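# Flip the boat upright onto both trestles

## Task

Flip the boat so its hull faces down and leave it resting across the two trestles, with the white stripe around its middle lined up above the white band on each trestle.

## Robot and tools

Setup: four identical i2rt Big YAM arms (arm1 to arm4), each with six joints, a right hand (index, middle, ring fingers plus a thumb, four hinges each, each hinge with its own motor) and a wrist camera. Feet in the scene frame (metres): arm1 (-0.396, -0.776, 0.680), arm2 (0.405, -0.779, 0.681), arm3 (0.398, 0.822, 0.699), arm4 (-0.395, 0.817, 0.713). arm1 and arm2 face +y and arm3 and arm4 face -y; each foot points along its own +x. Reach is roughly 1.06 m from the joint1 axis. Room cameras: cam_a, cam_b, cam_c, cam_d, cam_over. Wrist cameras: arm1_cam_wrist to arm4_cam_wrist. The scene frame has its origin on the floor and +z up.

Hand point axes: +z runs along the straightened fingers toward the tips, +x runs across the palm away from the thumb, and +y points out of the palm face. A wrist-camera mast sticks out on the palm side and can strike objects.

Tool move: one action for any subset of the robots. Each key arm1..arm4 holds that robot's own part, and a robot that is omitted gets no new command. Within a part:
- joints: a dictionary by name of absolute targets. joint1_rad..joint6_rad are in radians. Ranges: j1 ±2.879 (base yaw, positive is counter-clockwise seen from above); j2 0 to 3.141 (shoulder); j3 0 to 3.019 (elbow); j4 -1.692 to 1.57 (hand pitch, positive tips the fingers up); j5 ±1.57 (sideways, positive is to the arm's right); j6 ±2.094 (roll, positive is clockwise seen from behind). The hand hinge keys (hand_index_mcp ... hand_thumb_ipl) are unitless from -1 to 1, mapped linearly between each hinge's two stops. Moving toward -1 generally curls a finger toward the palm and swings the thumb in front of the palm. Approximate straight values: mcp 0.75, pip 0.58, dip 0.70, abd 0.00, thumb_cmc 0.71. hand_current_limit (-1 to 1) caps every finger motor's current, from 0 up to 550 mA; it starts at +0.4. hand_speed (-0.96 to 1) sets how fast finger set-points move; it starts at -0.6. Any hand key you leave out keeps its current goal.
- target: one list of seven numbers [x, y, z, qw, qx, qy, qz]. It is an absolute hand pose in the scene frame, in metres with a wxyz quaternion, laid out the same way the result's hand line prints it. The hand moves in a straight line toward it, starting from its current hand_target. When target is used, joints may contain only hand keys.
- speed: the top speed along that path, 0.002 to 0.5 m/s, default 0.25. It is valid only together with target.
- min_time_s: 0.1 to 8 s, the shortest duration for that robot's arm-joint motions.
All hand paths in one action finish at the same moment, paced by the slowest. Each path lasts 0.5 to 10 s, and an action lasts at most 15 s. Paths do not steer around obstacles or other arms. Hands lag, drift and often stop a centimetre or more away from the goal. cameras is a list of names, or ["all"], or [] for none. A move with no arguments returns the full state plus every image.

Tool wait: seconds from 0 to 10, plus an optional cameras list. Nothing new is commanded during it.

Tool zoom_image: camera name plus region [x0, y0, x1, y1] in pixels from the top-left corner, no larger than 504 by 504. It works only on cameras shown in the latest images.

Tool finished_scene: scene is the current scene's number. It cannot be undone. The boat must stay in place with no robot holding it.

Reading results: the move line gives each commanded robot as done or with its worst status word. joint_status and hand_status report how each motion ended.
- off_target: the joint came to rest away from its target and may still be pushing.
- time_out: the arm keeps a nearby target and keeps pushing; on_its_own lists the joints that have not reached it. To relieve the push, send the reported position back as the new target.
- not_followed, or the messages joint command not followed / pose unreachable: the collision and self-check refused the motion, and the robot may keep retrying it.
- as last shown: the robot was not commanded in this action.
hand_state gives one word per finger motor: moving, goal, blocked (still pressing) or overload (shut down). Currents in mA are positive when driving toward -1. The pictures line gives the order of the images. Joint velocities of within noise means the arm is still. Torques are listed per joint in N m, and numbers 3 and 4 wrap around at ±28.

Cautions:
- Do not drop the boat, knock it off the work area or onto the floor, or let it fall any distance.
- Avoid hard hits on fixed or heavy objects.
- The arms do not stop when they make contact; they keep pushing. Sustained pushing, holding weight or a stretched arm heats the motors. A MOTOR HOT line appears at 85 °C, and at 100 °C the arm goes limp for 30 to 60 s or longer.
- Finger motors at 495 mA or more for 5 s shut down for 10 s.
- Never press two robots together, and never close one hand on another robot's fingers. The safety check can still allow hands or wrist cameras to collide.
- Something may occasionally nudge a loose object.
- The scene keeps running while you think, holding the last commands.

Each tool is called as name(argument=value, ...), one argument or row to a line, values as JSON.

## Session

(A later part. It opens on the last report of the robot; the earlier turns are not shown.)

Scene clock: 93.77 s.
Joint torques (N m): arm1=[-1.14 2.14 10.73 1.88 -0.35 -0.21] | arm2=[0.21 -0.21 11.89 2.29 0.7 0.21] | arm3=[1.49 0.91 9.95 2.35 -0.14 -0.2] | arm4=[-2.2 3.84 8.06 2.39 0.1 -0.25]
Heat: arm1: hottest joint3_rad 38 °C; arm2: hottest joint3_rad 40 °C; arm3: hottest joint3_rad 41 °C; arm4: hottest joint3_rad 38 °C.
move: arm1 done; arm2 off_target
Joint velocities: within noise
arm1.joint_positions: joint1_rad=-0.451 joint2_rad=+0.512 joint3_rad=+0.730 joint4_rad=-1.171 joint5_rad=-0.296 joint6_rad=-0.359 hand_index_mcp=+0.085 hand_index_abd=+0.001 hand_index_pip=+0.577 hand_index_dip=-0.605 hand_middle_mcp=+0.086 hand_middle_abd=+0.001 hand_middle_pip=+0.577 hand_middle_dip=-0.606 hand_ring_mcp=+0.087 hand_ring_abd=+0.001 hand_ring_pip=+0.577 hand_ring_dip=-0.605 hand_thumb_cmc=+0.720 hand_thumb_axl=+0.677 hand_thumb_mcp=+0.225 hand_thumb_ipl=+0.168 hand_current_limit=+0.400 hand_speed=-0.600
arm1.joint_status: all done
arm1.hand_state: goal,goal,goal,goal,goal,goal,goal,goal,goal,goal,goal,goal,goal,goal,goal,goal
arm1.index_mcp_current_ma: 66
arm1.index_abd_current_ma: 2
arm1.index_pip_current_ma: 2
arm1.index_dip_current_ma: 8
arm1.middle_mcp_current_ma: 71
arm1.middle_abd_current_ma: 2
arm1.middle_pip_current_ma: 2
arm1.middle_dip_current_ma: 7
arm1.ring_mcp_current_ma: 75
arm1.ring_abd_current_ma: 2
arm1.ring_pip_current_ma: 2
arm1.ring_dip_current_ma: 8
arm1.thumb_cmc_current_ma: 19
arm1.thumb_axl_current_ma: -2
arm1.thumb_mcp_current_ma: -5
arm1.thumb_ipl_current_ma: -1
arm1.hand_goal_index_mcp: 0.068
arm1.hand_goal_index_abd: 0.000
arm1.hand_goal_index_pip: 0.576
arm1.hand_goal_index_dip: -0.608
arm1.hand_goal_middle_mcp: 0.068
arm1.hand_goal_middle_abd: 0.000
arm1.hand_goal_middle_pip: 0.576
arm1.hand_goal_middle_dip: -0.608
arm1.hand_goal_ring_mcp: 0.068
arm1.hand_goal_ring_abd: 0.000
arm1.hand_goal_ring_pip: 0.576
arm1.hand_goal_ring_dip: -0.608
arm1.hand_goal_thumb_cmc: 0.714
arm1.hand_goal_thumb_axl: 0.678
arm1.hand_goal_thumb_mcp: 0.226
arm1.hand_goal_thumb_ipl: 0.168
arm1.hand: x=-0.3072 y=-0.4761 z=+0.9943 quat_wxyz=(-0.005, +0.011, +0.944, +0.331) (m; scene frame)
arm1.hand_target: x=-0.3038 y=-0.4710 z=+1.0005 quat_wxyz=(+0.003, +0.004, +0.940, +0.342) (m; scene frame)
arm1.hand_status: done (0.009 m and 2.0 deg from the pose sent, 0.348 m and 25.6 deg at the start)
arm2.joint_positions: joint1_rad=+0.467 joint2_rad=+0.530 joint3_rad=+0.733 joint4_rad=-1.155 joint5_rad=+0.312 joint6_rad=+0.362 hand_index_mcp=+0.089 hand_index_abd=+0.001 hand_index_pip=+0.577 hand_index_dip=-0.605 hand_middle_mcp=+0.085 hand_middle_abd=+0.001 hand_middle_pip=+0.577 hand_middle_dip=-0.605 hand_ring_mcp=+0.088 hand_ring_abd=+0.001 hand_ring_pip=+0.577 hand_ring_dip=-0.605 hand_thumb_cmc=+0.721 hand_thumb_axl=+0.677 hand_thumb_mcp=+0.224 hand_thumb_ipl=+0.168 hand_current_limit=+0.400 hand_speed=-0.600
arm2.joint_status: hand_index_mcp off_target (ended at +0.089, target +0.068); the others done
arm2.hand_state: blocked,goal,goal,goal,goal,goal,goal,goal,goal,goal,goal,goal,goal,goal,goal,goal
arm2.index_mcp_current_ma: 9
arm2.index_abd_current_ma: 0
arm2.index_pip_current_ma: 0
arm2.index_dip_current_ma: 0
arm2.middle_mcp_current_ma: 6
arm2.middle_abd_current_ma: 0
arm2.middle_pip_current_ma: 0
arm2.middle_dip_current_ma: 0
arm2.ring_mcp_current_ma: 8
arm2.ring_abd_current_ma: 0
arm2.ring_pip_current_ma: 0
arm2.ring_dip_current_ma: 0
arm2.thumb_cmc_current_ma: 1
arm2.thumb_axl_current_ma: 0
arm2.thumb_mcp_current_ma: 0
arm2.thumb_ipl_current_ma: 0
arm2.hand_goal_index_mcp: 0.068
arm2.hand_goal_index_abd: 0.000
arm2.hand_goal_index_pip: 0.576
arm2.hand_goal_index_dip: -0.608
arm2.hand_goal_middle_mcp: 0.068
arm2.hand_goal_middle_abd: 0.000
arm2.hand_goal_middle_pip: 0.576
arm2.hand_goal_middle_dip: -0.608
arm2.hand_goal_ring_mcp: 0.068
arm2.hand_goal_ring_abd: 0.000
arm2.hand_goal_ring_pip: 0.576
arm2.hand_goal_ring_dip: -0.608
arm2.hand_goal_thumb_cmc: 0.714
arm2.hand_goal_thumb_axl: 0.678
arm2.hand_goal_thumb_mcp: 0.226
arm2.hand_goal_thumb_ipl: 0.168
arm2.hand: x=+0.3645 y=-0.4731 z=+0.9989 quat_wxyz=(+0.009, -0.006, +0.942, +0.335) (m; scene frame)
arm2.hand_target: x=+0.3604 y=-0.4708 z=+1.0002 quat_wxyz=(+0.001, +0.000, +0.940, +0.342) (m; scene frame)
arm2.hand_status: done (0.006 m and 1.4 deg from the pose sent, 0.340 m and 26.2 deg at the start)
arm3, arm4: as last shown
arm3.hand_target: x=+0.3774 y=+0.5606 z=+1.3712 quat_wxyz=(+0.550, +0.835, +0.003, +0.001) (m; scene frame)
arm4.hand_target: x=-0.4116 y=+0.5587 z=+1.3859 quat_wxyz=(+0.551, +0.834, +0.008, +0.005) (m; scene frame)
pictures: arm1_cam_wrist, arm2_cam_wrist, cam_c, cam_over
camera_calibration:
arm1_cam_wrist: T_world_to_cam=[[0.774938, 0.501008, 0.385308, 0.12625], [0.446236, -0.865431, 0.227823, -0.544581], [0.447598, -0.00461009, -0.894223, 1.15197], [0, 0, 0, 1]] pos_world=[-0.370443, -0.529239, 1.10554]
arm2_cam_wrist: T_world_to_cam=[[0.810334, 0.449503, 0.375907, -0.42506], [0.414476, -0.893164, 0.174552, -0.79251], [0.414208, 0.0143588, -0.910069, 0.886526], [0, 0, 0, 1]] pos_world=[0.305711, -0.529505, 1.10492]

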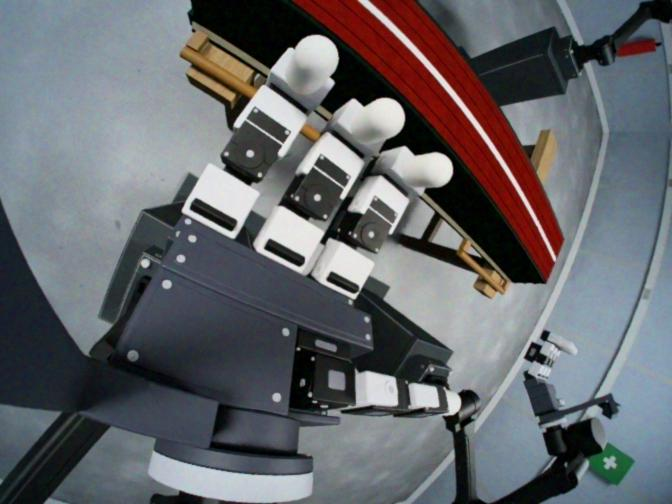

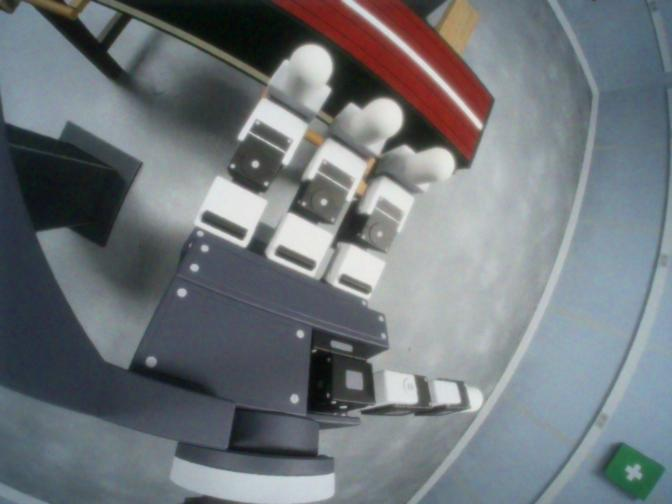

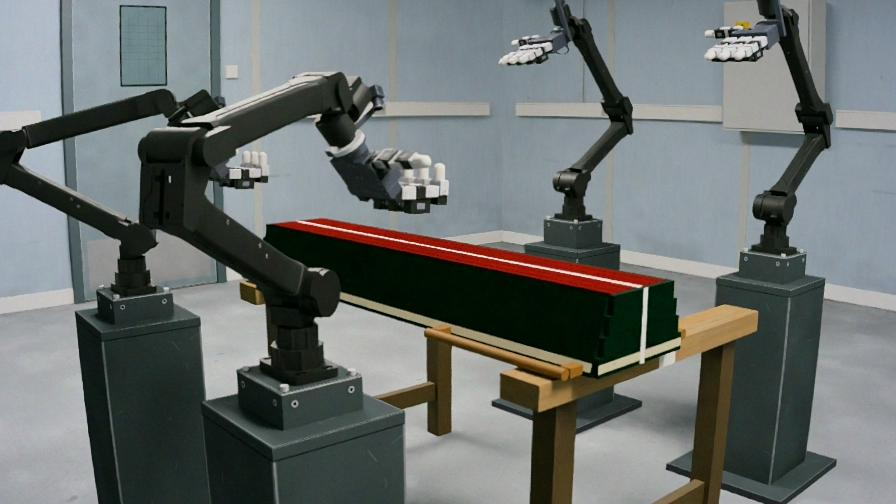

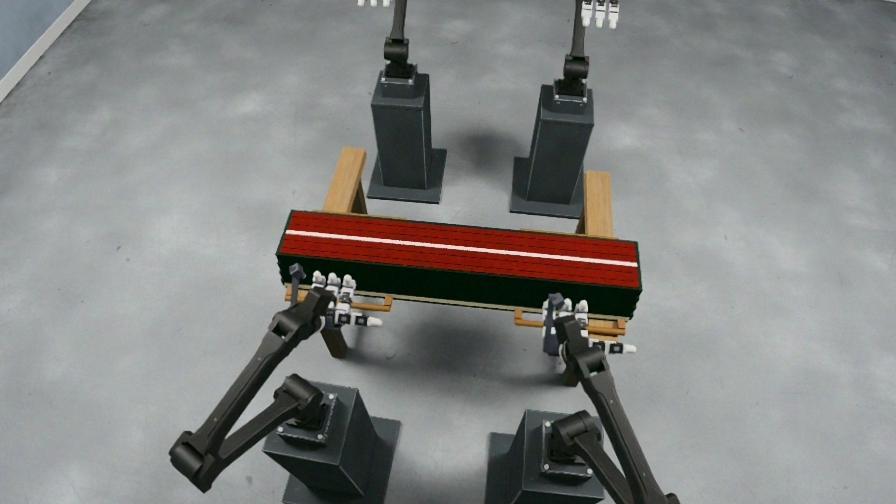

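move(
  arm1={"target": [-0.305, -0.45, 0.78, 0, 0, 0.9397, 0.3420], "speed": 0.2},
  arm2={"target": [0.36, -0.45, 0.78, 0, 0, 0.9397, 0.3420], "speed": 0.2},
  cameras=["arm1_cam_wrist", "arm2_cam_wrist", "cam_c", "cam_over", "cam_a"],
)

Scene clock: 98.83 s.
Joint torques (N m): arm1=[0.03 0.79 9.2 1.87 -0.05 0.16] | arm2=[-2.26 -1.14 10.14 2.36 0.07 -0.24] | arm3=[-0.03 0.79 9.84 2.4 -0.14 -0.23] | arm4=[-1.26 3.31 8.18 2.47 0.07 -0.24]
Heat: arm1: hottest joint3_rad 38 °C; arm2: hottest joint3_rad 40 °C; arm3: hottest joint3_rad 41 °C; arm4: hottest joint3_rad 38 °C.
move: arm1 done; arm2 done
Joint velocities: within noise
arm1.joint_positions: joint1_rad=-0.413 joint2_rad=+0.758 joint3_rad=+0.203 joint4_rad=-0.384 joint5_rad=-0.278 joint6_rad=-0.357 hand_index_mcp=+0.085 hand_index_abd=+0.001 hand_index_pip=+0.577 hand_index_dip=-0.605 hand_middle_mcp=+0.086 hand_middle_abd=+0.001 hand_middle_pip=+0.577 hand_middle_dip=-0.606 hand_ring_mcp=+0.087 hand_ring_abd=+0.001 hand_ring_pip=+0.577 hand_ring_dip=-0.605 hand_thumb_cmc=+0.720 hand_thumb_axl=+0.677 hand_thumb_mcp=+0.224 hand_thumb_ipl=+0.168 hand_current_limit=+0.400 hand_speed=-0.600
arm1.joint_status: not commanded
arm1.hand_state: goal,goal,goal,goal,goal,goal,goal,goal,goal,goal,goal,goal,goal,goal,goal,goal
arm1.index_mcp_current_ma: 66
arm1.index_abd_current_ma: 2
arm1.index_pip_current_ma: 2
arm1.index_dip_current_ma: 8
arm1.middle_mcp_current_ma: 71
arm1.middle_abd_current_ma: 2
arm1.middle_pip_current_ma: 2
arm1.middle_dip_current_ma: 7
arm1.ring_mcp_current_ma: 75
arm1.ring_abd_current_ma: 2
arm1.ring_pip_current_ma: 2
arm1.ring_dip_current_ma: 8
arm1.thumb_cmc_current_ma: 19
arm1.thumb_axl_current_ma: -2
arm1.thumb_mcp_current_ma: -6
arm1.thumb_ipl_current_ma: -1
arm1.hand_goal_index_mcp: 0.068
arm1.hand_goal_index_abd: 0.000
arm1.hand_goal_index_pip: 0.576
arm1.hand_goal_index_dip: -0.608
arm1.hand_goal_middle_mcp: 0.068
arm1.hand_goal_middle_abd: 0.000
arm1.hand_goal_middle_pip: 0.576
arm1.hand_goal_middle_dip: -0.608
arm1.hand_goal_ring_mcp: 0.068
arm1.hand_goal_ring_abd: 0.000
arm1.hand_goal_ring_pip: 0.576
arm1.hand_goal_ring_dip: -0.608
arm1.hand_goal_thumb_cmc: 0.714
arm1.hand_goal_thumb_axl: 0.678
arm1.hand_goal_thumb_mcp: 0.226
arm1.hand_goal_thumb_ipl: 0.168
arm1.hand: x=-0.3058 y=-0.4540 z=+0.7772 quat_wxyz=(-0.001, -0.004, +0.943, +0.334) (m; scene frame)
arm1.hand_target: x=-0.3051 y=-0.4502 z=+0.7801 quat_wxyz=(+0.000, -0.001, +0.940, +0.342) (m; scene frame)
arm1.hand_status: done (0.005 m and 1.1 deg from the pose sent, 0.216 m and 2.0 deg at the start)
arm2.joint_positions: joint1_rad=+0.435 joint2_rad=+0.784 joint3_rad=+0.209 joint4_rad=-0.351 joint5_rad=+0.281 joint6_rad=+0.357 hand_index_mcp=+0.089 hand_index_abd=+0.001 hand_index_pip=+0.577 hand_index_dip=-0.605 hand_middle_mcp=+0.085 hand_middle_abd=+0.001 hand_middle_pip=+0.577 hand_middle_dip=-0.605 hand_ring_mcp=+0.088 hand_ring_abd=+0.001 hand_ring_pip=+0.577 hand_ring_dip=-0.605 hand_thumb_cmc=+0.721 hand_thumb_axl=+0.677 hand_thumb_mcp=+0.224 hand_thumb_ipl=+0.168 hand_current_limit=+0.400 hand_speed=-0.600
arm2.joint_status: not commanded
arm2.hand_state: blocked,goal,goal,goal,goal,goal,goal,goal,goal,goal,goal,goal,goal,goal,goal,goal
arm2.index_mcp_current_ma: 9
arm2.index_abd_current_ma: 0
arm2.index_pip_current_ma: 0
arm2.index_dip_current_ma: 0
arm2.middle_mcp_current_ma: 6
arm2.middle_abd_current_ma: 0
arm2.middle_pip_current_ma: 0
arm2.middle_dip_current_ma: 0
arm2.ring_mcp_current_ma: 8
arm2.ring_abd_current_ma: 0
arm2.ring_pip_current_ma: 0
arm2.ring_dip_current_ma: 0
arm2.thumb_cmc_current_ma: 1
arm2.thumb_axl_current_ma: 0
arm2.thumb_mcp_current_ma: 0
arm2.thumb_ipl_current_ma: 0
arm2.hand_goal_index_mcp: 0.068
arm2.hand_goal_index_abd: 0.000
arm2.hand_goal_index_pip: 0.576
arm2.hand_goal_index_dip: -0.608
arm2.hand_goal_middle_mcp: 0.068
arm2.hand_goal_middle_abd: 0.000
arm2.hand_goal_middle_pip: 0.576
arm2.hand_goal_middle_dip: -0.608
arm2.hand_goal_ring_mcp: 0.068
arm2.hand_goal_ring_abd: 0.000
arm2.hand_goal_ring_pip: 0.576
arm2.hand_goal_ring_dip: -0.608
arm2.hand_goal_thumb_cmc: 0.714
arm2.hand_goal_thumb_axl: 0.678
arm2.hand_goal_thumb_mcp: 0.226
arm2.hand_goal_thumb_ipl: 0.168
arm2.hand: x=+0.3575 y=-0.4522 z=+0.7819 quat_wxyz=(-0.004, +0.004, +0.940, +0.340) (m; scene frame)
arm2.hand_target: x=+0.3598 y=-0.4503 z=+0.7799 quat_wxyz=(-0.001, +0.000, +0.940, +0.341) (m; scene frame)
arm2.hand_status: done (0.004 m and 0.7 deg from the pose sent, 0.220 m and 1.4 deg at the start)
arm3, arm4: as last shown
pictures: arm1_cam_wrist, arm2_cam_wrist, cam_a, cam_c, cam_over
camera_calibration:
arm1_cam_wrist: T_world_to_cam=[[0.754264, 0.518877, 0.402307, 0.186275], [0.464563, -0.85476, 0.231445, -0.469054], [0.463968, 0.0123261, -0.885766, 0.963457], [0, 0, 0, 1]] pos_world=[-0.369609, -0.509458, 0.887018]
arm2_cam_wrist: T_world_to_cam=[[0.826092, 0.436781, 0.356081, -0.343197], [0.4101, -0.89933, 0.151736, -0.716461], [0.386509, 0.0206809, -0.922054, 0.713715], [0, 0, 0, 1]] pos_world=[0.301475, -0.509193, 0.889002]

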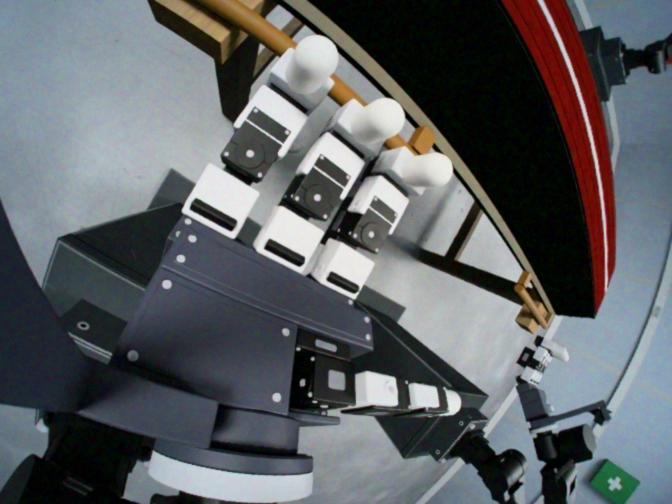

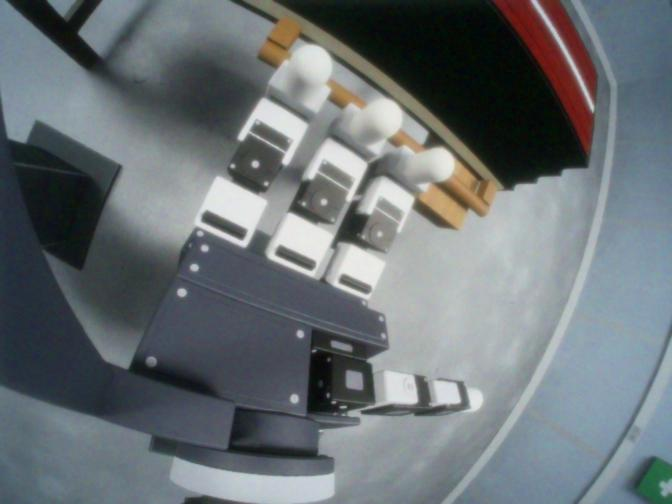

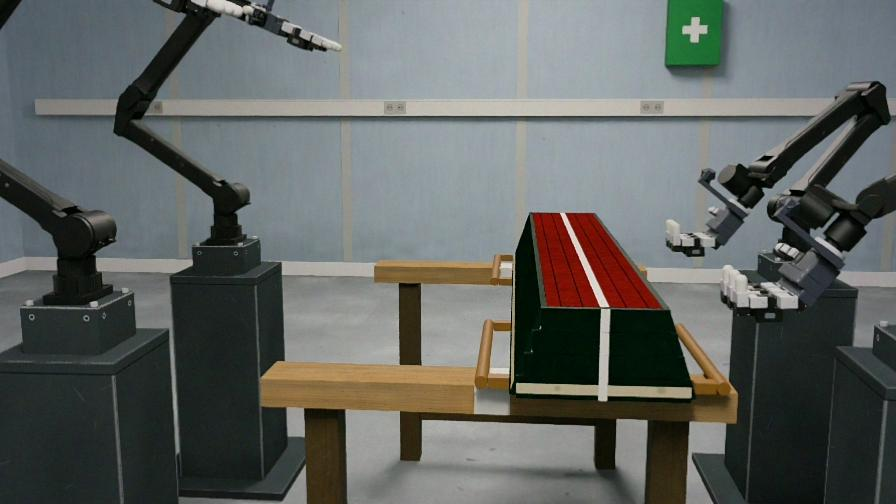

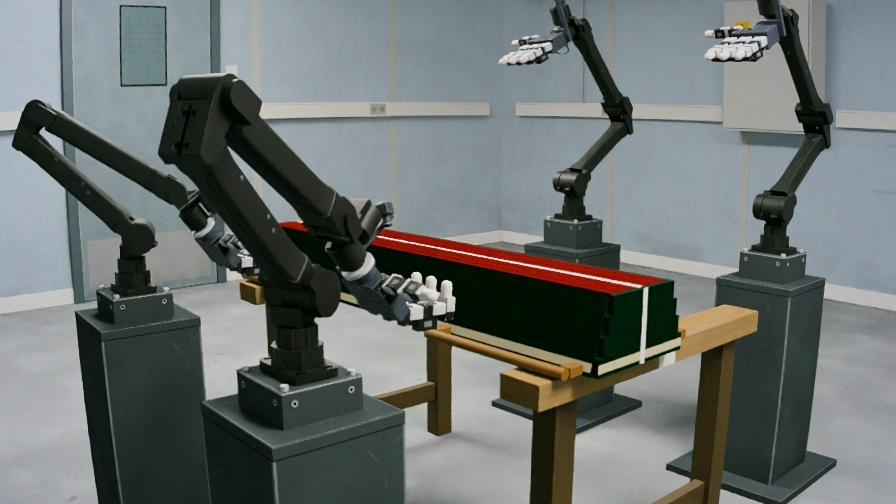

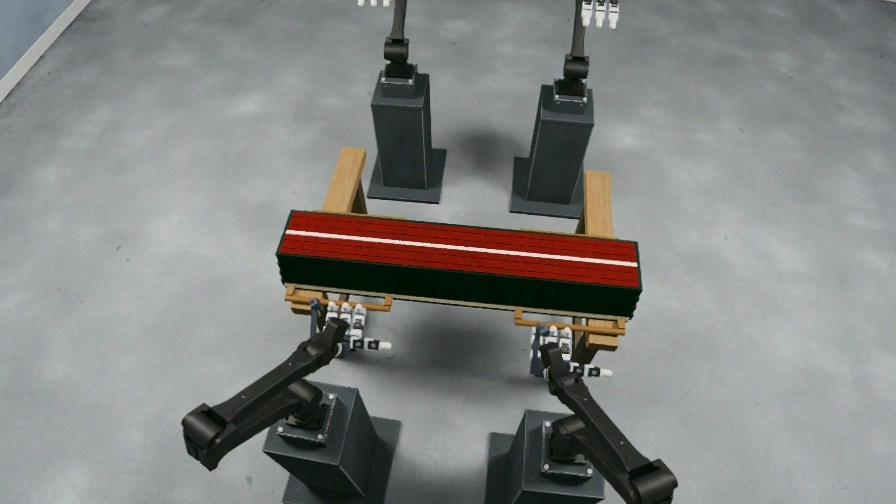

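move(
  arm1={"target": [-0.305, -0.43, 0.585, 0, 0, 0.9397, 0.3420], "speed": 0.15},
  arm2={"target": [0.36, -0.42, 0.585, 0, 0, 0.9397, 0.3420], "speed": 0.15},
  cameras=["arm1_cam_wrist", "arm2_cam_wrist", "cam_c", "cam_d", "cam_a"],
)

Scene clock: 105.50 s.
Joint torques (N m): arm1=[0.09 -6.12 -2.11 1.94 -0.03 0.16] | arm2=[-2.43 -8.82 -1.73 2.39 0.02 -0.27] | arm3=[0.67 0.73 9.84 2.37 -0.15 -0.15] | arm4=[-0.79 3.49 8.13 2.51 0.07 -0.3]
Heat: arm1: hottest joint3_rad 38 °C; arm2: hottest joint3_rad 40 °C; arm3: hottest joint3_rad 41 °C; arm4: hottest joint3_rad 39 °C.
move: arm1 done; arm2 done
Joint velocities: within noise
arm1.joint_positions: joint1_rad=-0.365 joint2_rad=+2.245 joint3_rad=+0.195 joint4_rad=+1.113 joint5_rad=-0.248 joint6_rad=-0.316 hand_index_mcp=+0.085 hand_index_abd=+0.001 hand_index_pip=+0.577 hand_index_dip=-0.605 hand_middle_mcp=+0.086 hand_middle_abd=+0.001 hand_middle_pip=+0.577 hand_middle_dip=-0.606 hand_ring_mcp=+0.087 hand_ring_abd=+0.001 hand_ring_pip=+0.577 hand_ring_dip=-0.605 hand_thumb_cmc=+0.720 hand_thumb_axl=+0.677 hand_thumb_mcp=+0.224 hand_thumb_ipl=+0.168 hand_current_limit=+0.400 hand_speed=-0.600
arm1.joint_status: not commanded
arm1.hand_state: goal,goal,goal,goal,goal,goal,goal,goal,goal,goal,goal,goal,goal,goal,goal,goal
arm1.index_mcp_current_ma: 66
arm1.index_abd_current_ma: 2
arm1.index_pip_current_ma: 2
arm1.index_dip_current_ma: 8
arm1.middle_mcp_current_ma: 71
arm1.middle_abd_current_ma: 2
arm1.middle_pip_current_ma: 2
arm1.middle_dip_current_ma: 7
arm1.ring_mcp_current_ma: 75
arm1.ring_abd_current_ma: 2
arm1.ring_pip_current_ma: 2
arm1.ring_dip_current_ma: 8
arm1.thumb_cmc_current_ma: 19
arm1.thumb_axl_current_ma: -2
arm1.thumb_mcp_current_ma: -6
arm1.thumb_ipl_current_ma: -1
arm1.hand_goal_index_mcp: 0.068
arm1.hand_goal_index_abd: 0.000
arm1.hand_goal_index_pip: 0.576
arm1.hand_goal_index_dip: -0.608
arm1.hand_goal_middle_mcp: 0.068
arm1.hand_goal_middle_abd: 0.000
arm1.hand_goal_middle_pip: 0.576
arm1.hand_goal_middle_dip: -0.608
arm1.hand_goal_ring_mcp: 0.068
arm1.hand_goal_ring_abd: 0.000
arm1.hand_goal_ring_pip: 0.576
arm1.hand_goal_ring_dip: -0.608
arm1.hand_goal_thumb_cmc: 0.714
arm1.hand_goal_thumb_axl: 0.678
arm1.hand_goal_thumb_mcp: 0.226
arm1.hand_goal_thumb_ipl: 0.168
arm1.hand: x=-0.3060 y=-0.4358 z=+0.5822 quat_wxyz=(-0.002, -0.003, +0.944, +0.330) (m; scene frame)
arm1.hand_target: x=-0.3050 y=-0.4301 z=+0.5851 quat_wxyz=(-0.001, +0.000, +0.940, +0.342) (m; scene frame)
arm1.hand_status: done (0.007 m and 1.5 deg from the pose sent, 0.194 m and 1.1 deg at the start)
arm2.joint_positions: joint1_rad=+0.363 joint2_rad=+2.211 joint3_rad=+0.225 joint4_rad=+1.074 joint5_rad=+0.239 joint6_rad=+0.299 hand_index_mcp=+0.089 hand_index_abd=+0.001 hand_index_pip=+0.577 hand_index_dip=-0.605 hand_middle_mcp=+0.085 hand_middle_abd=+0.001 hand_middle_pip=+0.577 hand_middle_dip=-0.605 hand_ring_mcp=+0.088 hand_ring_abd=+0.001 hand_ring_pip=+0.577 hand_ring_dip=-0.605 hand_thumb_cmc=+0.721 hand_thumb_axl=+0.677 hand_thumb_mcp=+0.224 hand_thumb_ipl=+0.168 hand_current_limit=+0.400 hand_speed=-0.600
arm2.joint_status: not commanded
arm2.hand_state: blocked,goal,goal,goal,goal,goal,goal,goal,goal,goal,goal,goal,goal,goal,goal,goal
arm2.index_mcp_current_ma: 9
arm2.index_abd_current_ma: 0
arm2.index_pip_current_ma: 0
arm2.index_dip_current_ma: 0
arm2.middle_mcp_current_ma: 6
arm2.middle_abd_current_ma: 0
arm2.middle_pip_current_ma: 0
arm2.middle_dip_current_ma: 0
arm2.ring_mcp_current_ma: 8
arm2.ring_abd_current_ma: 0
arm2.ring_pip_current_ma: 0
arm2.ring_dip_current_ma: 0
arm2.thumb_cmc_current_ma: 1
arm2.thumb_axl_current_ma: 0
arm2.thumb_mcp_current_ma: 0
arm2.thumb_ipl_current_ma: 0
arm2.hand_goal_index_mcp: 0.068
arm2.hand_goal_index_abd: 0.000
arm2.hand_goal_index_pip: 0.576
arm2.hand_goal_index_dip: -0.608
arm2.hand_goal_middle_mcp: 0.068
arm2.hand_goal_middle_abd: 0.000
arm2.hand_goal_middle_pip: 0.576
arm2.hand_goal_middle_dip: -0.608
arm2.hand_goal_ring_mcp: 0.068
arm2.hand_goal_ring_abd: 0.000
arm2.hand_goal_ring_pip: 0.576
arm2.hand_goal_ring_dip: -0.608
arm2.hand_goal_thumb_cmc: 0.714
arm2.hand_goal_thumb_axl: 0.678
arm2.hand_goal_thumb_mcp: 0.226
arm2.hand_goal_thumb_ipl: 0.168
arm2.hand: x=+0.3571 y=-0.4226 z=+0.5878 quat_wxyz=(-0.004, +0.005, +0.940, +0.340) (m; scene frame)
arm2.hand_target: x=+0.3598 y=-0.4200 z=+0.5853 quat_wxyz=(+0.000, +0.001, +0.940, +0.342) (m; scene frame)
arm2.hand_status: done (0.005 m and 0.7 deg from the pose sent, 0.200 m and 0.7 deg at the start)
arm3, arm4: as last shown
pictures: arm1_cam_wrist, arm2_cam_wrist, cam_a, cam_c, cam_d
camera_calibration:
arm1_cam_wrist: T_world_to_cam=[[0.75637, 0.520592, 0.396091, 0.260422], [0.464079, -0.853789, 0.235955, -0.41061], [0.461015, 0.00534827, -0.887376, 0.787594], [0, 0, 0, 1]] pos_world=[-0.369512, -0.49036, 0.692627]
arm2_cam_wrist: T_world_to_cam=[[0.826107, 0.43686, 0.35595, -0.286552], [0.409592, -0.899323, 0.153144, -0.66094], [0.387016, 0.019281, -0.921871, 0.533466], [0, 0, 0, 1]] pos_world=[0.300978, -0.479501, 0.695004]

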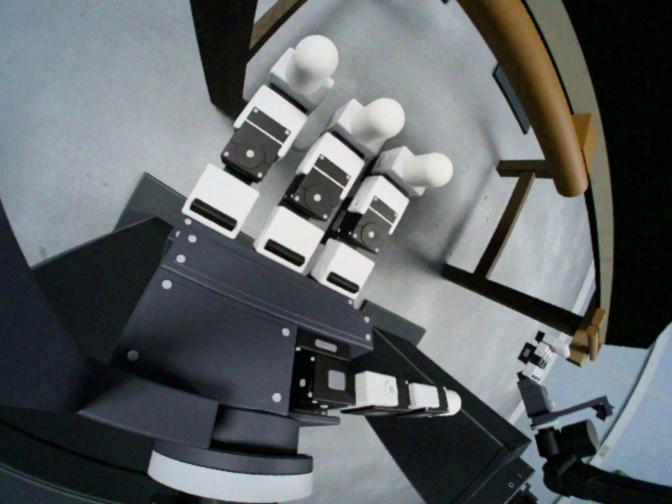

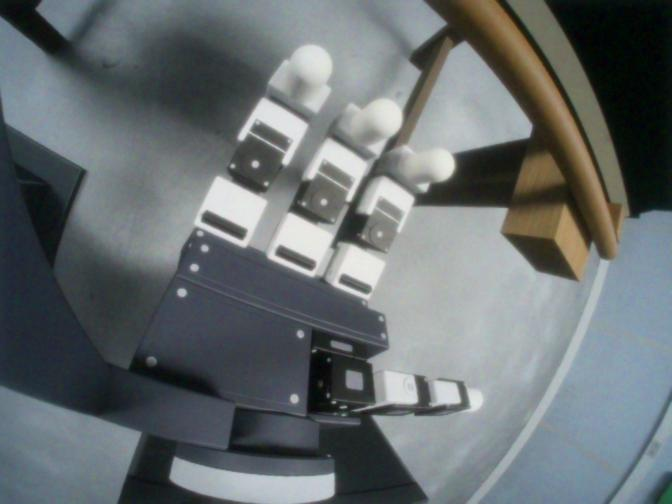

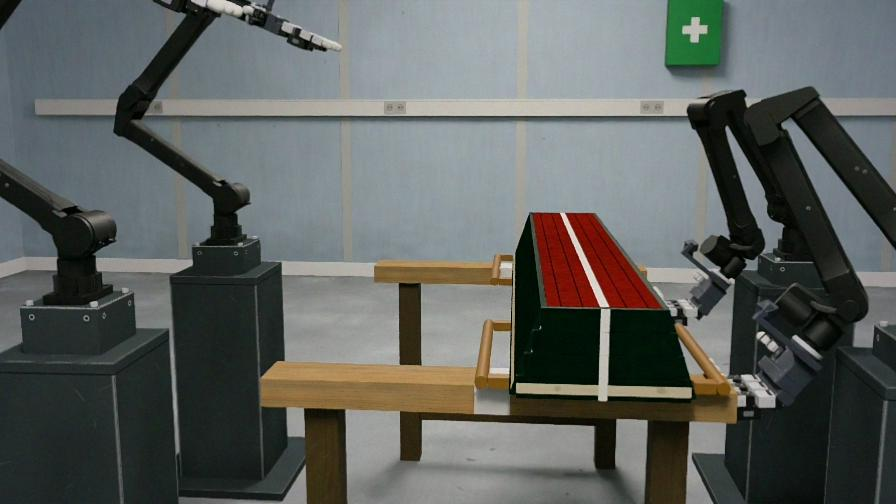

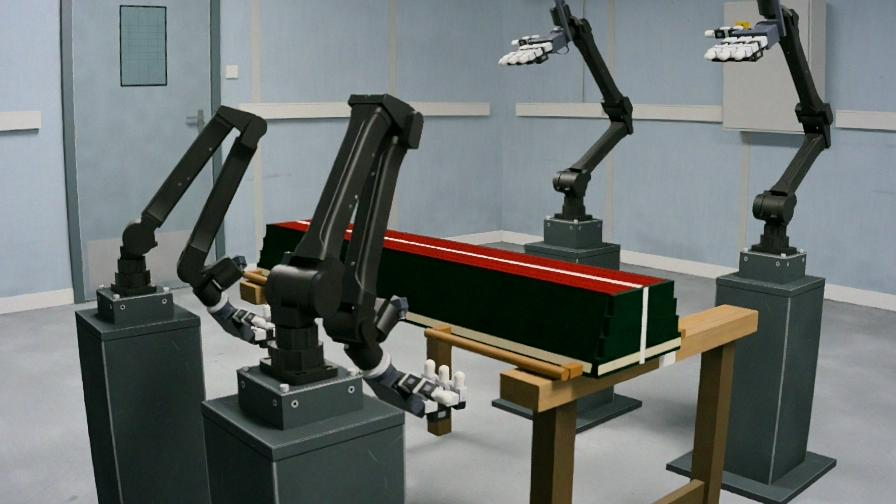

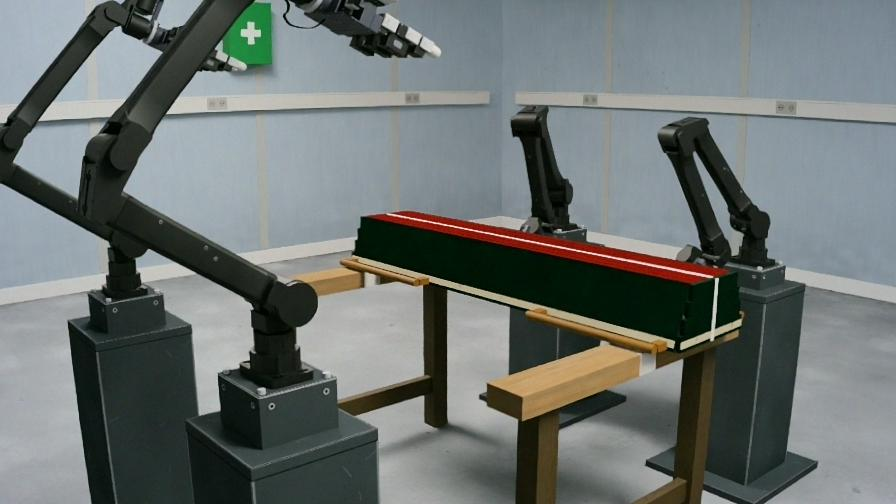

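zoom_image(
  camera="arm1_cam_wrist",
  region=[240, 0, 660, 220],
)

zoom_image(
  camera="arm2_cam_wrist",
  region=[240, 0, 660, 270],
)

zoom_image(
  camera="cam_a",
  region=[640, 220, 890, 440],
)

zoom_image(
  camera="cam_c",
  region=[190, 230, 620, 440],
)

Scaled by 1.200 from the camera's 672x504 image, which has a finer 960x720 frame.

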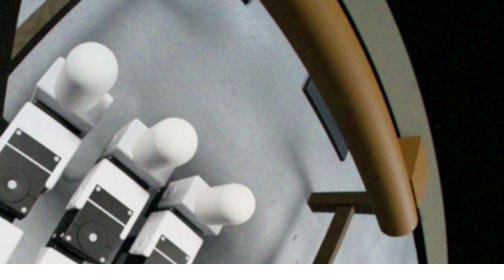

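Scaled by 1.200 from the camera's 672x504 image, which has a finer 960x720 frame.

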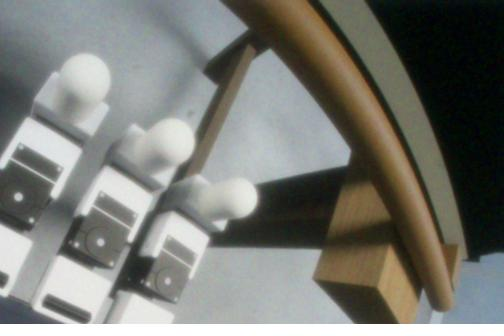

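Scaled by 2.016 from the camera's 896x504 image, which has a finer 1280x720 frame.

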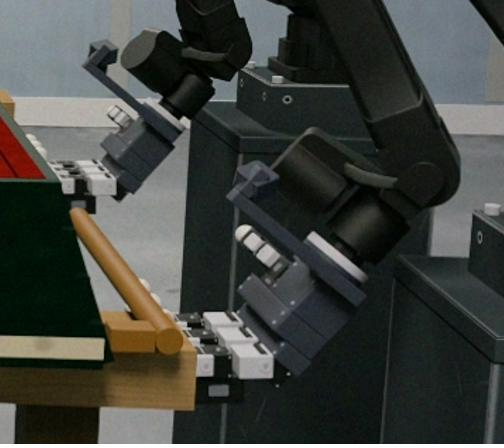

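Scaled by 1.172 from the camera's 896x504 image, which has a finer 1280x720 frame.

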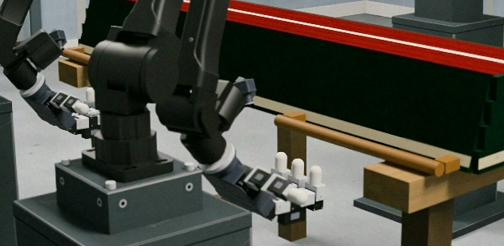

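move(
  arm1={"target": [-0.305, -0.43, 0.563, 0, 0, 0.9397, 0.3420], "speed": 0.15},
  arm2={"target": [0.36, -0.42, 0.560, 0, 0, 0.9397, 0.3420], "speed": 0.15},
)

move(
  arm1={"target": [-0.305, -0.330, 0.563, 0, 0, 0.9397, 0.3420], "speed": 0.1},
  arm2={"target": [0.36, -0.315, 0.560, 0, 0, 0.9397, 0.3420], "speed": 0.1},
  cameras=["arm1_cam_wrist", "arm2_cam_wrist", "cam_c", "cam_a"],
)

zoom_image(
  camera="arm1_cam_wrist",
  region=[240, 0, 500, 220],
)

zoom_image(
  camera="arm2_cam_wrist",
  region=[240, 0, 500, 220],
)

Scene clock: 114.80 s.
Joint torques (N m): arm1=[0.09 -6.71 -3.08 1.92 -0.02 0.16] | arm2=[-2.26 -9.88 -2.65 2.44 0.02 -0.25] | arm3=[1.2 0.21 10.04 2.48 -0.14 -0.18] | arm4=[-1.38 3.66 8.02 2.35 0.11 -0.28]
Heat: arm1: hottest joint3_rad 38 °C; arm2: hottest joint3_rad 39 °C; arm3: hottest joint3_rad 41 °C; arm4: hottest joint3_rad 39 °C.
move: arm1 done; arm2 done
Joint velocities: within noise
arm1.joint_positions: joint1_rad=-0.364 joint2_rad=+2.371 joint3_rad=+0.237 joint4_rad=+1.201 joint5_rad=-0.248 joint6_rad=-0.316 hand_index_mcp=+0.085 hand_index_abd=+0.001 hand_index_pip=+0.577 hand_index_dip=-0.605 hand_middle_mcp=+0.086 hand_middle_abd=+0.001 hand_middle_pip=+0.577 hand_middle_dip=-0.606 hand_ring_mcp=+0.087 hand_ring_abd=+0.001 hand_ring_pip=+0.577 hand_ring_dip=-0.605 hand_thumb_cmc=+0.720 hand_thumb_axl=+0.677 hand_thumb_mcp=+0.224 hand_thumb_ipl=+0.168 hand_current_limit=+0.400 hand_speed=-0.600
arm1.joint_status: not commanded
arm1.hand_state: goal,goal,goal,goal,goal,goal,goal,goal,goal,goal,goal,goal,goal,goal,goal,goal
arm1.index_mcp_current_ma: 66
arm1.index_abd_current_ma: 2
arm1.index_pip_current_ma: 2
arm1.index_dip_current_ma: 8
arm1.middle_mcp_current_ma: 71
arm1.middle_abd_current_ma: 2
arm1.middle_pip_current_ma: 2
arm1.middle_dip_current_ma: 7
arm1.ring_mcp_current_ma: 75
arm1.ring_abd_current_ma: 2
arm1.ring_pip_current_ma: 2
arm1.ring_dip_current_ma: 8
arm1.thumb_cmc_current_ma: 19
arm1.thumb_axl_current_ma: -2
arm1.thumb_mcp_current_ma: -6
arm1.thumb_ipl_current_ma: -1
arm1.hand_goal_index_mcp: 0.068
arm1.hand_goal_index_abd: 0.000
arm1.hand_goal_index_pip: 0.576
arm1.hand_goal_index_dip: -0.608
arm1.hand_goal_middle_mcp: 0.068
arm1.hand_goal_middle_abd: 0.000
arm1.hand_goal_middle_pip: 0.576
arm1.hand_goal_middle_dip: -0.608
arm1.hand_goal_ring_mcp: 0.068
arm1.hand_goal_ring_abd: 0.000
arm1.hand_goal_ring_pip: 0.576
arm1.hand_goal_ring_dip: -0.608
arm1.hand_goal_thumb_cmc: 0.714
arm1.hand_goal_thumb_axl: 0.678
arm1.hand_goal_thumb_mcp: 0.226
arm1.hand_goal_thumb_ipl: 0.168
arm1.hand: x=-0.3053 y=-0.4339 z=+0.5603 quat_wxyz=(-0.002, -0.003, +0.943, +0.331) (m; scene frame)
arm1.hand_target: x=-0.3051 y=-0.4300 z=+0.5629 quat_wxyz=(-0.001, +0.000, +0.940, +0.342) (m; scene frame)
arm1.hand_status: done (0.005 m and 1.4 deg from the pose sent, 0.020 m and 1.5 deg at the start)
arm2.joint_positions: joint1_rad=+0.362 joint2_rad=+2.350 joint3_rad=+0.268 joint4_rad=+1.169 joint5_rad=+0.239 joint6_rad=+0.298 hand_index_mcp=+0.089 hand_index_abd=+0.001 hand_index_pip=+0.577 hand_index_dip=-0.605 hand_middle_mcp=+0.085 hand_middle_abd=+0.001 hand_middle_pip=+0.577 hand_middle_dip=-0.605 hand_ring_mcp=+0.088 hand_ring_abd=+0.001 hand_ring_pip=+0.577 hand_ring_dip=-0.605 hand_thumb_cmc=+0.721 hand_thumb_axl=+0.677 hand_thumb_mcp=+0.224 hand_thumb_ipl=+0.168 hand_current_limit=+0.400 hand_speed=-0.600
arm2.joint_status: not commanded
arm2.hand_state: blocked,goal,goal,goal,goal,goal,goal,goal,goal,goal,goal,goal,goal,goal,goal,goal
arm2.index_mcp_current_ma: 9
arm2.index_abd_current_ma: 0
arm2.index_pip_current_ma: 0
arm2.index_dip_current_ma: 0
arm2.middle_mcp_current_ma: 6
arm2.middle_abd_current_ma: 0
arm2.middle_pip_current_ma: 0
arm2.middle_dip_current_ma: 0
arm2.ring_mcp_current_ma: 8
arm2.ring_abd_current_ma: 0
arm2.ring_pip_current_ma: 0
arm2.ring_dip_current_ma: 0
arm2.thumb_cmc_current_ma: 1
arm2.thumb_axl_current_ma: 0
arm2.thumb_mcp_current_ma: 0
arm2.thumb_ipl_current_ma: 0
arm2.hand_goal_index_mcp: 0.068
arm2.hand_goal_index_abd: 0.000
arm2.hand_goal_index_pip: 0.576
arm2.hand_goal_index_dip: -0.608
arm2.hand_goal_middle_mcp: 0.068
arm2.hand_goal_middle_abd: 0.000
arm2.hand_goal_middle_pip: 0.576
arm2.hand_goal_middle_dip: -0.608
arm2.hand_goal_ring_mcp: 0.068
arm2.hand_goal_ring_abd: 0.000
arm2.hand_goal_ring_pip: 0.576
arm2.hand_goal_ring_dip: -0.608
arm2.hand_goal_thumb_cmc: 0.714
arm2.hand_goal_thumb_axl: 0.678
arm2.hand_goal_thumb_mcp: 0.226
arm2.hand_goal_thumb_ipl: 0.168
arm2.hand: x=+0.3571 y=-0.4219 z=+0.5626 quat_wxyz=(-0.003, +0.005, +0.941, +0.339) (m; scene frame)
arm2.hand_target: x=+0.3601 y=-0.4203 z=+0.5599 quat_wxyz=(+0.000, +0.001, +0.940, +0.341) (m; scene frame)
arm2.hand_status: done (0.004 m and 0.7 deg from the pose sent, 0.028 m and 0.7 deg at the start)
arm3, arm4: as last shown
pictures: none

Scene clock: 116.67 s.
Joint torques (N m): arm1=[0.03 -10.93 0.01 0.34 0.06 0.17] | arm2=[-2.2 -14.33 0.54 0.9 -0.03 -0.28] | arm3=[1.14 1.14 9.85 2.48 -0.12 -0.22] | arm4=[-1.55 3.72 7.97 2.26 0.1 -0.28]
Heat: arm1: hottest joint3_rad 38 °C; arm2: hottest joint3_rad 39 °C; arm3: hottest joint3_rad 41 °C; arm4: hottest joint3_rad 39 °C.
move: arm1 done; arm2 done
Joint velocities: within noise
arm1.joint_positions: joint1_rad=-0.228 joint2_rad=+2.229 joint3_rad=+0.445 joint4_rad=+0.889 joint5_rad=-0.163 joint6_rad=-0.208 hand_index_mcp=+0.085 hand_index_abd=+0.001 hand_index_pip=+0.577 hand_index_dip=-0.605 hand_middle_mcp=+0.086 hand_middle_abd=+0.001 hand_middle_pip=+0.577 hand_middle_dip=-0.606 hand_ring_mcp=+0.087 hand_ring_abd=+0.001 hand_ring_pip=+0.577 hand_ring_dip=-0.605 hand_thumb_cmc=+0.720 hand_thumb_axl=+0.677 hand_thumb_mcp=+0.224 hand_thumb_ipl=+0.168 hand_current_limit=+0.400 hand_speed=-0.600
arm1.joint_status: not commanded
arm1.hand_state: goal,goal,goal,goal,goal,goal,goal,goal,goal,goal,goal,goal,goal,goal,goal,goal
arm1.index_mcp_current_ma: 66
arm1.index_abd_current_ma: 2
arm1.index_pip_current_ma: 2
arm1.index_dip_current_ma: 8
arm1.middle_mcp_current_ma: 71
arm1.middle_abd_current_ma: 2
arm1.middle_pip_current_ma: 2
arm1.middle_dip_current_ma: 7
arm1.ring_mcp_current_ma: 75
arm1.ring_abd_current_ma: 2
arm1.ring_pip_current_ma: 2
arm1.ring_dip_current_ma: 8
arm1.thumb_cmc_current_ma: 19
arm1.thumb_axl_current_ma: -2
arm1.thumb_mcp_current_ma: -6
arm1.thumb_ipl_current_ma: -1
arm1.hand_goal_index_mcp: 0.068
arm1.hand_goal_index_abd: 0.000
arm1.hand_goal_index_pip: 0.576
arm1.hand_goal_index_dip: -0.608
arm1.hand_goal_middle_mcp: 0.068
arm1.hand_goal_middle_abd: 0.000
arm1.hand_goal_middle_pip: 0.576
arm1.hand_goal_middle_dip: -0.608
arm1.hand_goal_ring_mcp: 0.068
arm1.hand_goal_ring_abd: 0.000
arm1.hand_goal_ring_pip: 0.576
arm1.hand_goal_ring_dip: -0.608
arm1.hand_goal_thumb_cmc: 0.714
arm1.hand_goal_thumb_axl: 0.678
arm1.hand_goal_thumb_mcp: 0.226
arm1.hand_goal_thumb_ipl: 0.168
arm1.hand: x=-0.3046 y=-0.3360 z=+0.5575 quat_wxyz=(+0.002, -0.005, +0.941, +0.339) (m; scene frame)
arm1.hand_target: x=-0.3048 y=-0.3300 z=+0.5631 quat_wxyz=(+0.000, +0.000, +0.940, +0.342) (m; scene frame)
arm1.hand_status: done (0.008 m and 0.7 deg from the pose sent, 0.104 m and 1.4 deg at the start)
arm2.joint_positions: joint1_rad=+0.237 joint2_rad=+2.226 joint3_rad=+0.496 joint4_rad=+0.849 joint5_rad=+0.160 joint6_rad=+0.198 hand_index_mcp=+0.089 hand_index_abd=+0.001 hand_index_pip=+0.577 hand_index_dip=-0.605 hand_middle_mcp=+0.085 hand_middle_abd=+0.001 hand_middle_pip=+0.577 hand_middle_dip=-0.605 hand_ring_mcp=+0.088 hand_ring_abd=+0.001 hand_ring_pip=+0.577 hand_ring_dip=-0.605 hand_thumb_cmc=+0.721 hand_thumb_axl=+0.677 hand_thumb_mcp=+0.224 hand_thumb_ipl=+0.168 hand_current_limit=+0.400 hand_speed=-0.600
arm2.joint_status: not commanded
arm2.hand_state: blocked,goal,goal,goal,goal,goal,goal,goal,goal,goal,goal,goal,goal,goal,goal,goal
arm2.index_mcp_current_ma: 9
arm2.index_abd_current_ma: 0
arm2.index_pip_current_ma: 0
arm2.index_dip_current_ma: 0
arm2.middle_mcp_current_ma: 6
arm2.middle_abd_current_ma: 0
arm2.middle_pip_current_ma: 0
arm2.middle_dip_current_ma: 0
arm2.ring_mcp_current_ma: 8
arm2.ring_abd_current_ma: 0
arm2.ring_pip_current_ma: 0
arm2.ring_dip_current_ma: 0
arm2.thumb_cmc_current_ma: 1
arm2.thumb_axl_current_ma: 0
arm2.thumb_mcp_current_ma: 0
arm2.thumb_ipl_current_ma: 0
arm2.hand_goal_index_mcp: 0.068
arm2.hand_goal_index_abd: 0.000
arm2.hand_goal_index_pip: 0.576
arm2.hand_goal_index_dip: -0.608
arm2.hand_goal_middle_mcp: 0.068
arm2.hand_goal_middle_abd: 0.000
arm2.hand_goal_middle_pip: 0.576
arm2.hand_goal_middle_dip: -0.608
arm2.hand_goal_ring_mcp: 0.068
arm2.hand_goal_ring_abd: 0.000
arm2.hand_goal_ring_pip: 0.576
arm2.hand_goal_ring_dip: -0.608
arm2.hand_goal_thumb_cmc: 0.714
arm2.hand_goal_thumb_axl: 0.678
arm2.hand_goal_thumb_mcp: 0.226
arm2.hand_goal_thumb_ipl: 0.168
arm2.hand: x=+0.3557 y=-0.3184 z=+0.5591 quat_wxyz=(-0.005, +0.005, +0.939, +0.345) (m; scene frame)
arm2.hand_target: x=+0.3598 y=-0.3149 z=+0.5603 quat_wxyz=(+0.000, +0.000, +0.939, +0.343) (m; scene frame)
arm2.hand_status: done (0.006 m and 0.9 deg from the pose sent, 0.107 m and 0.7 deg at the start)
arm3, arm4: as last shown
pictures: arm1_cam_wrist, arm2_cam_wrist, cam_a, cam_c
camera_calibration:
arm1_cam_wrist: T_world_to_cam=[[0.751958, 0.513903, 0.412871, 0.204306], [0.462259, -0.857585, 0.225532, -0.316227], [0.469973, 0.0212627, -0.882424, 0.769737], [0, 0, 0, 1]] pos_world=[-0.369207, -0.392552, 0.666202]
arm2_cam_wrist: T_world_to_cam=[[0.826965, 0.433167, 0.358463, -0.323536], [0.409849, -0.90086, 0.143089, -0.557171], [0.384906, 0.0285862, -0.922513, 0.509583], [0, 0, 0, 1]] pos_world=[0.299767, -0.376355, 0.665798]

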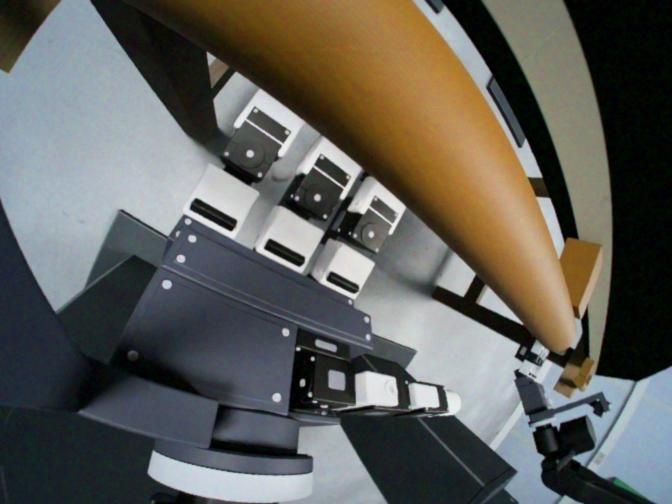

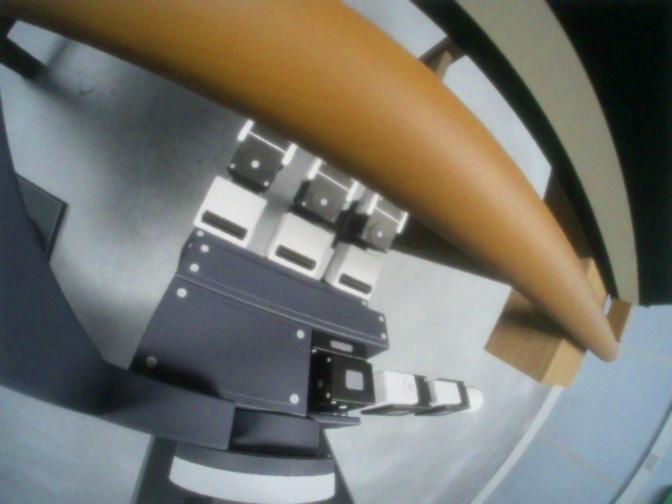

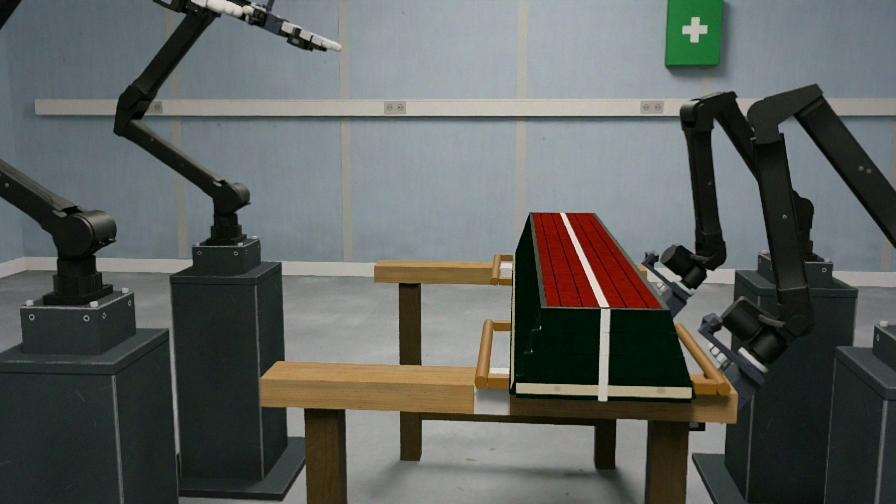

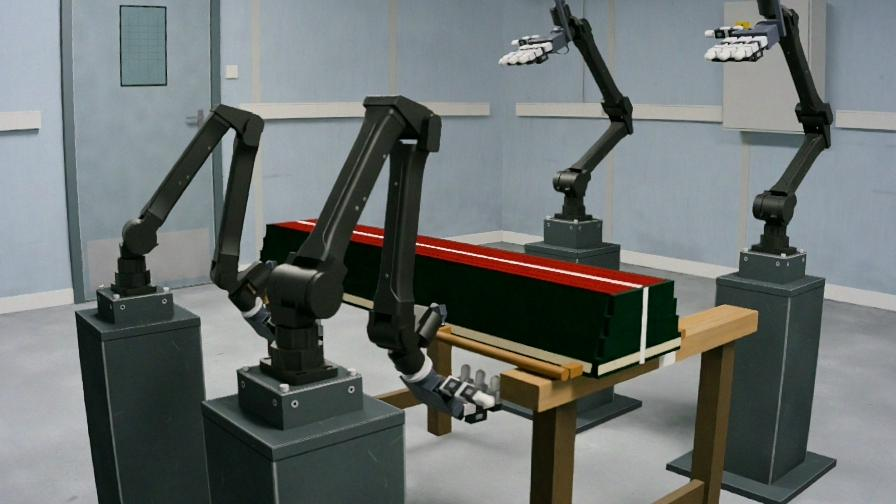

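Scaled by 1.938 from the camera's 672x504 image, which has a finer 960x720 frame.

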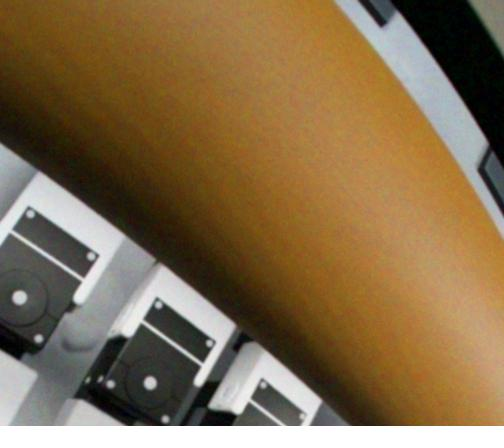

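Scaled by 1.938 from the camera's 672x504 image, which has a finer 960x720 frame.

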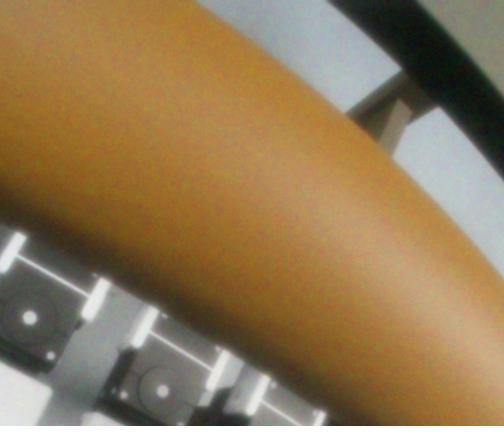

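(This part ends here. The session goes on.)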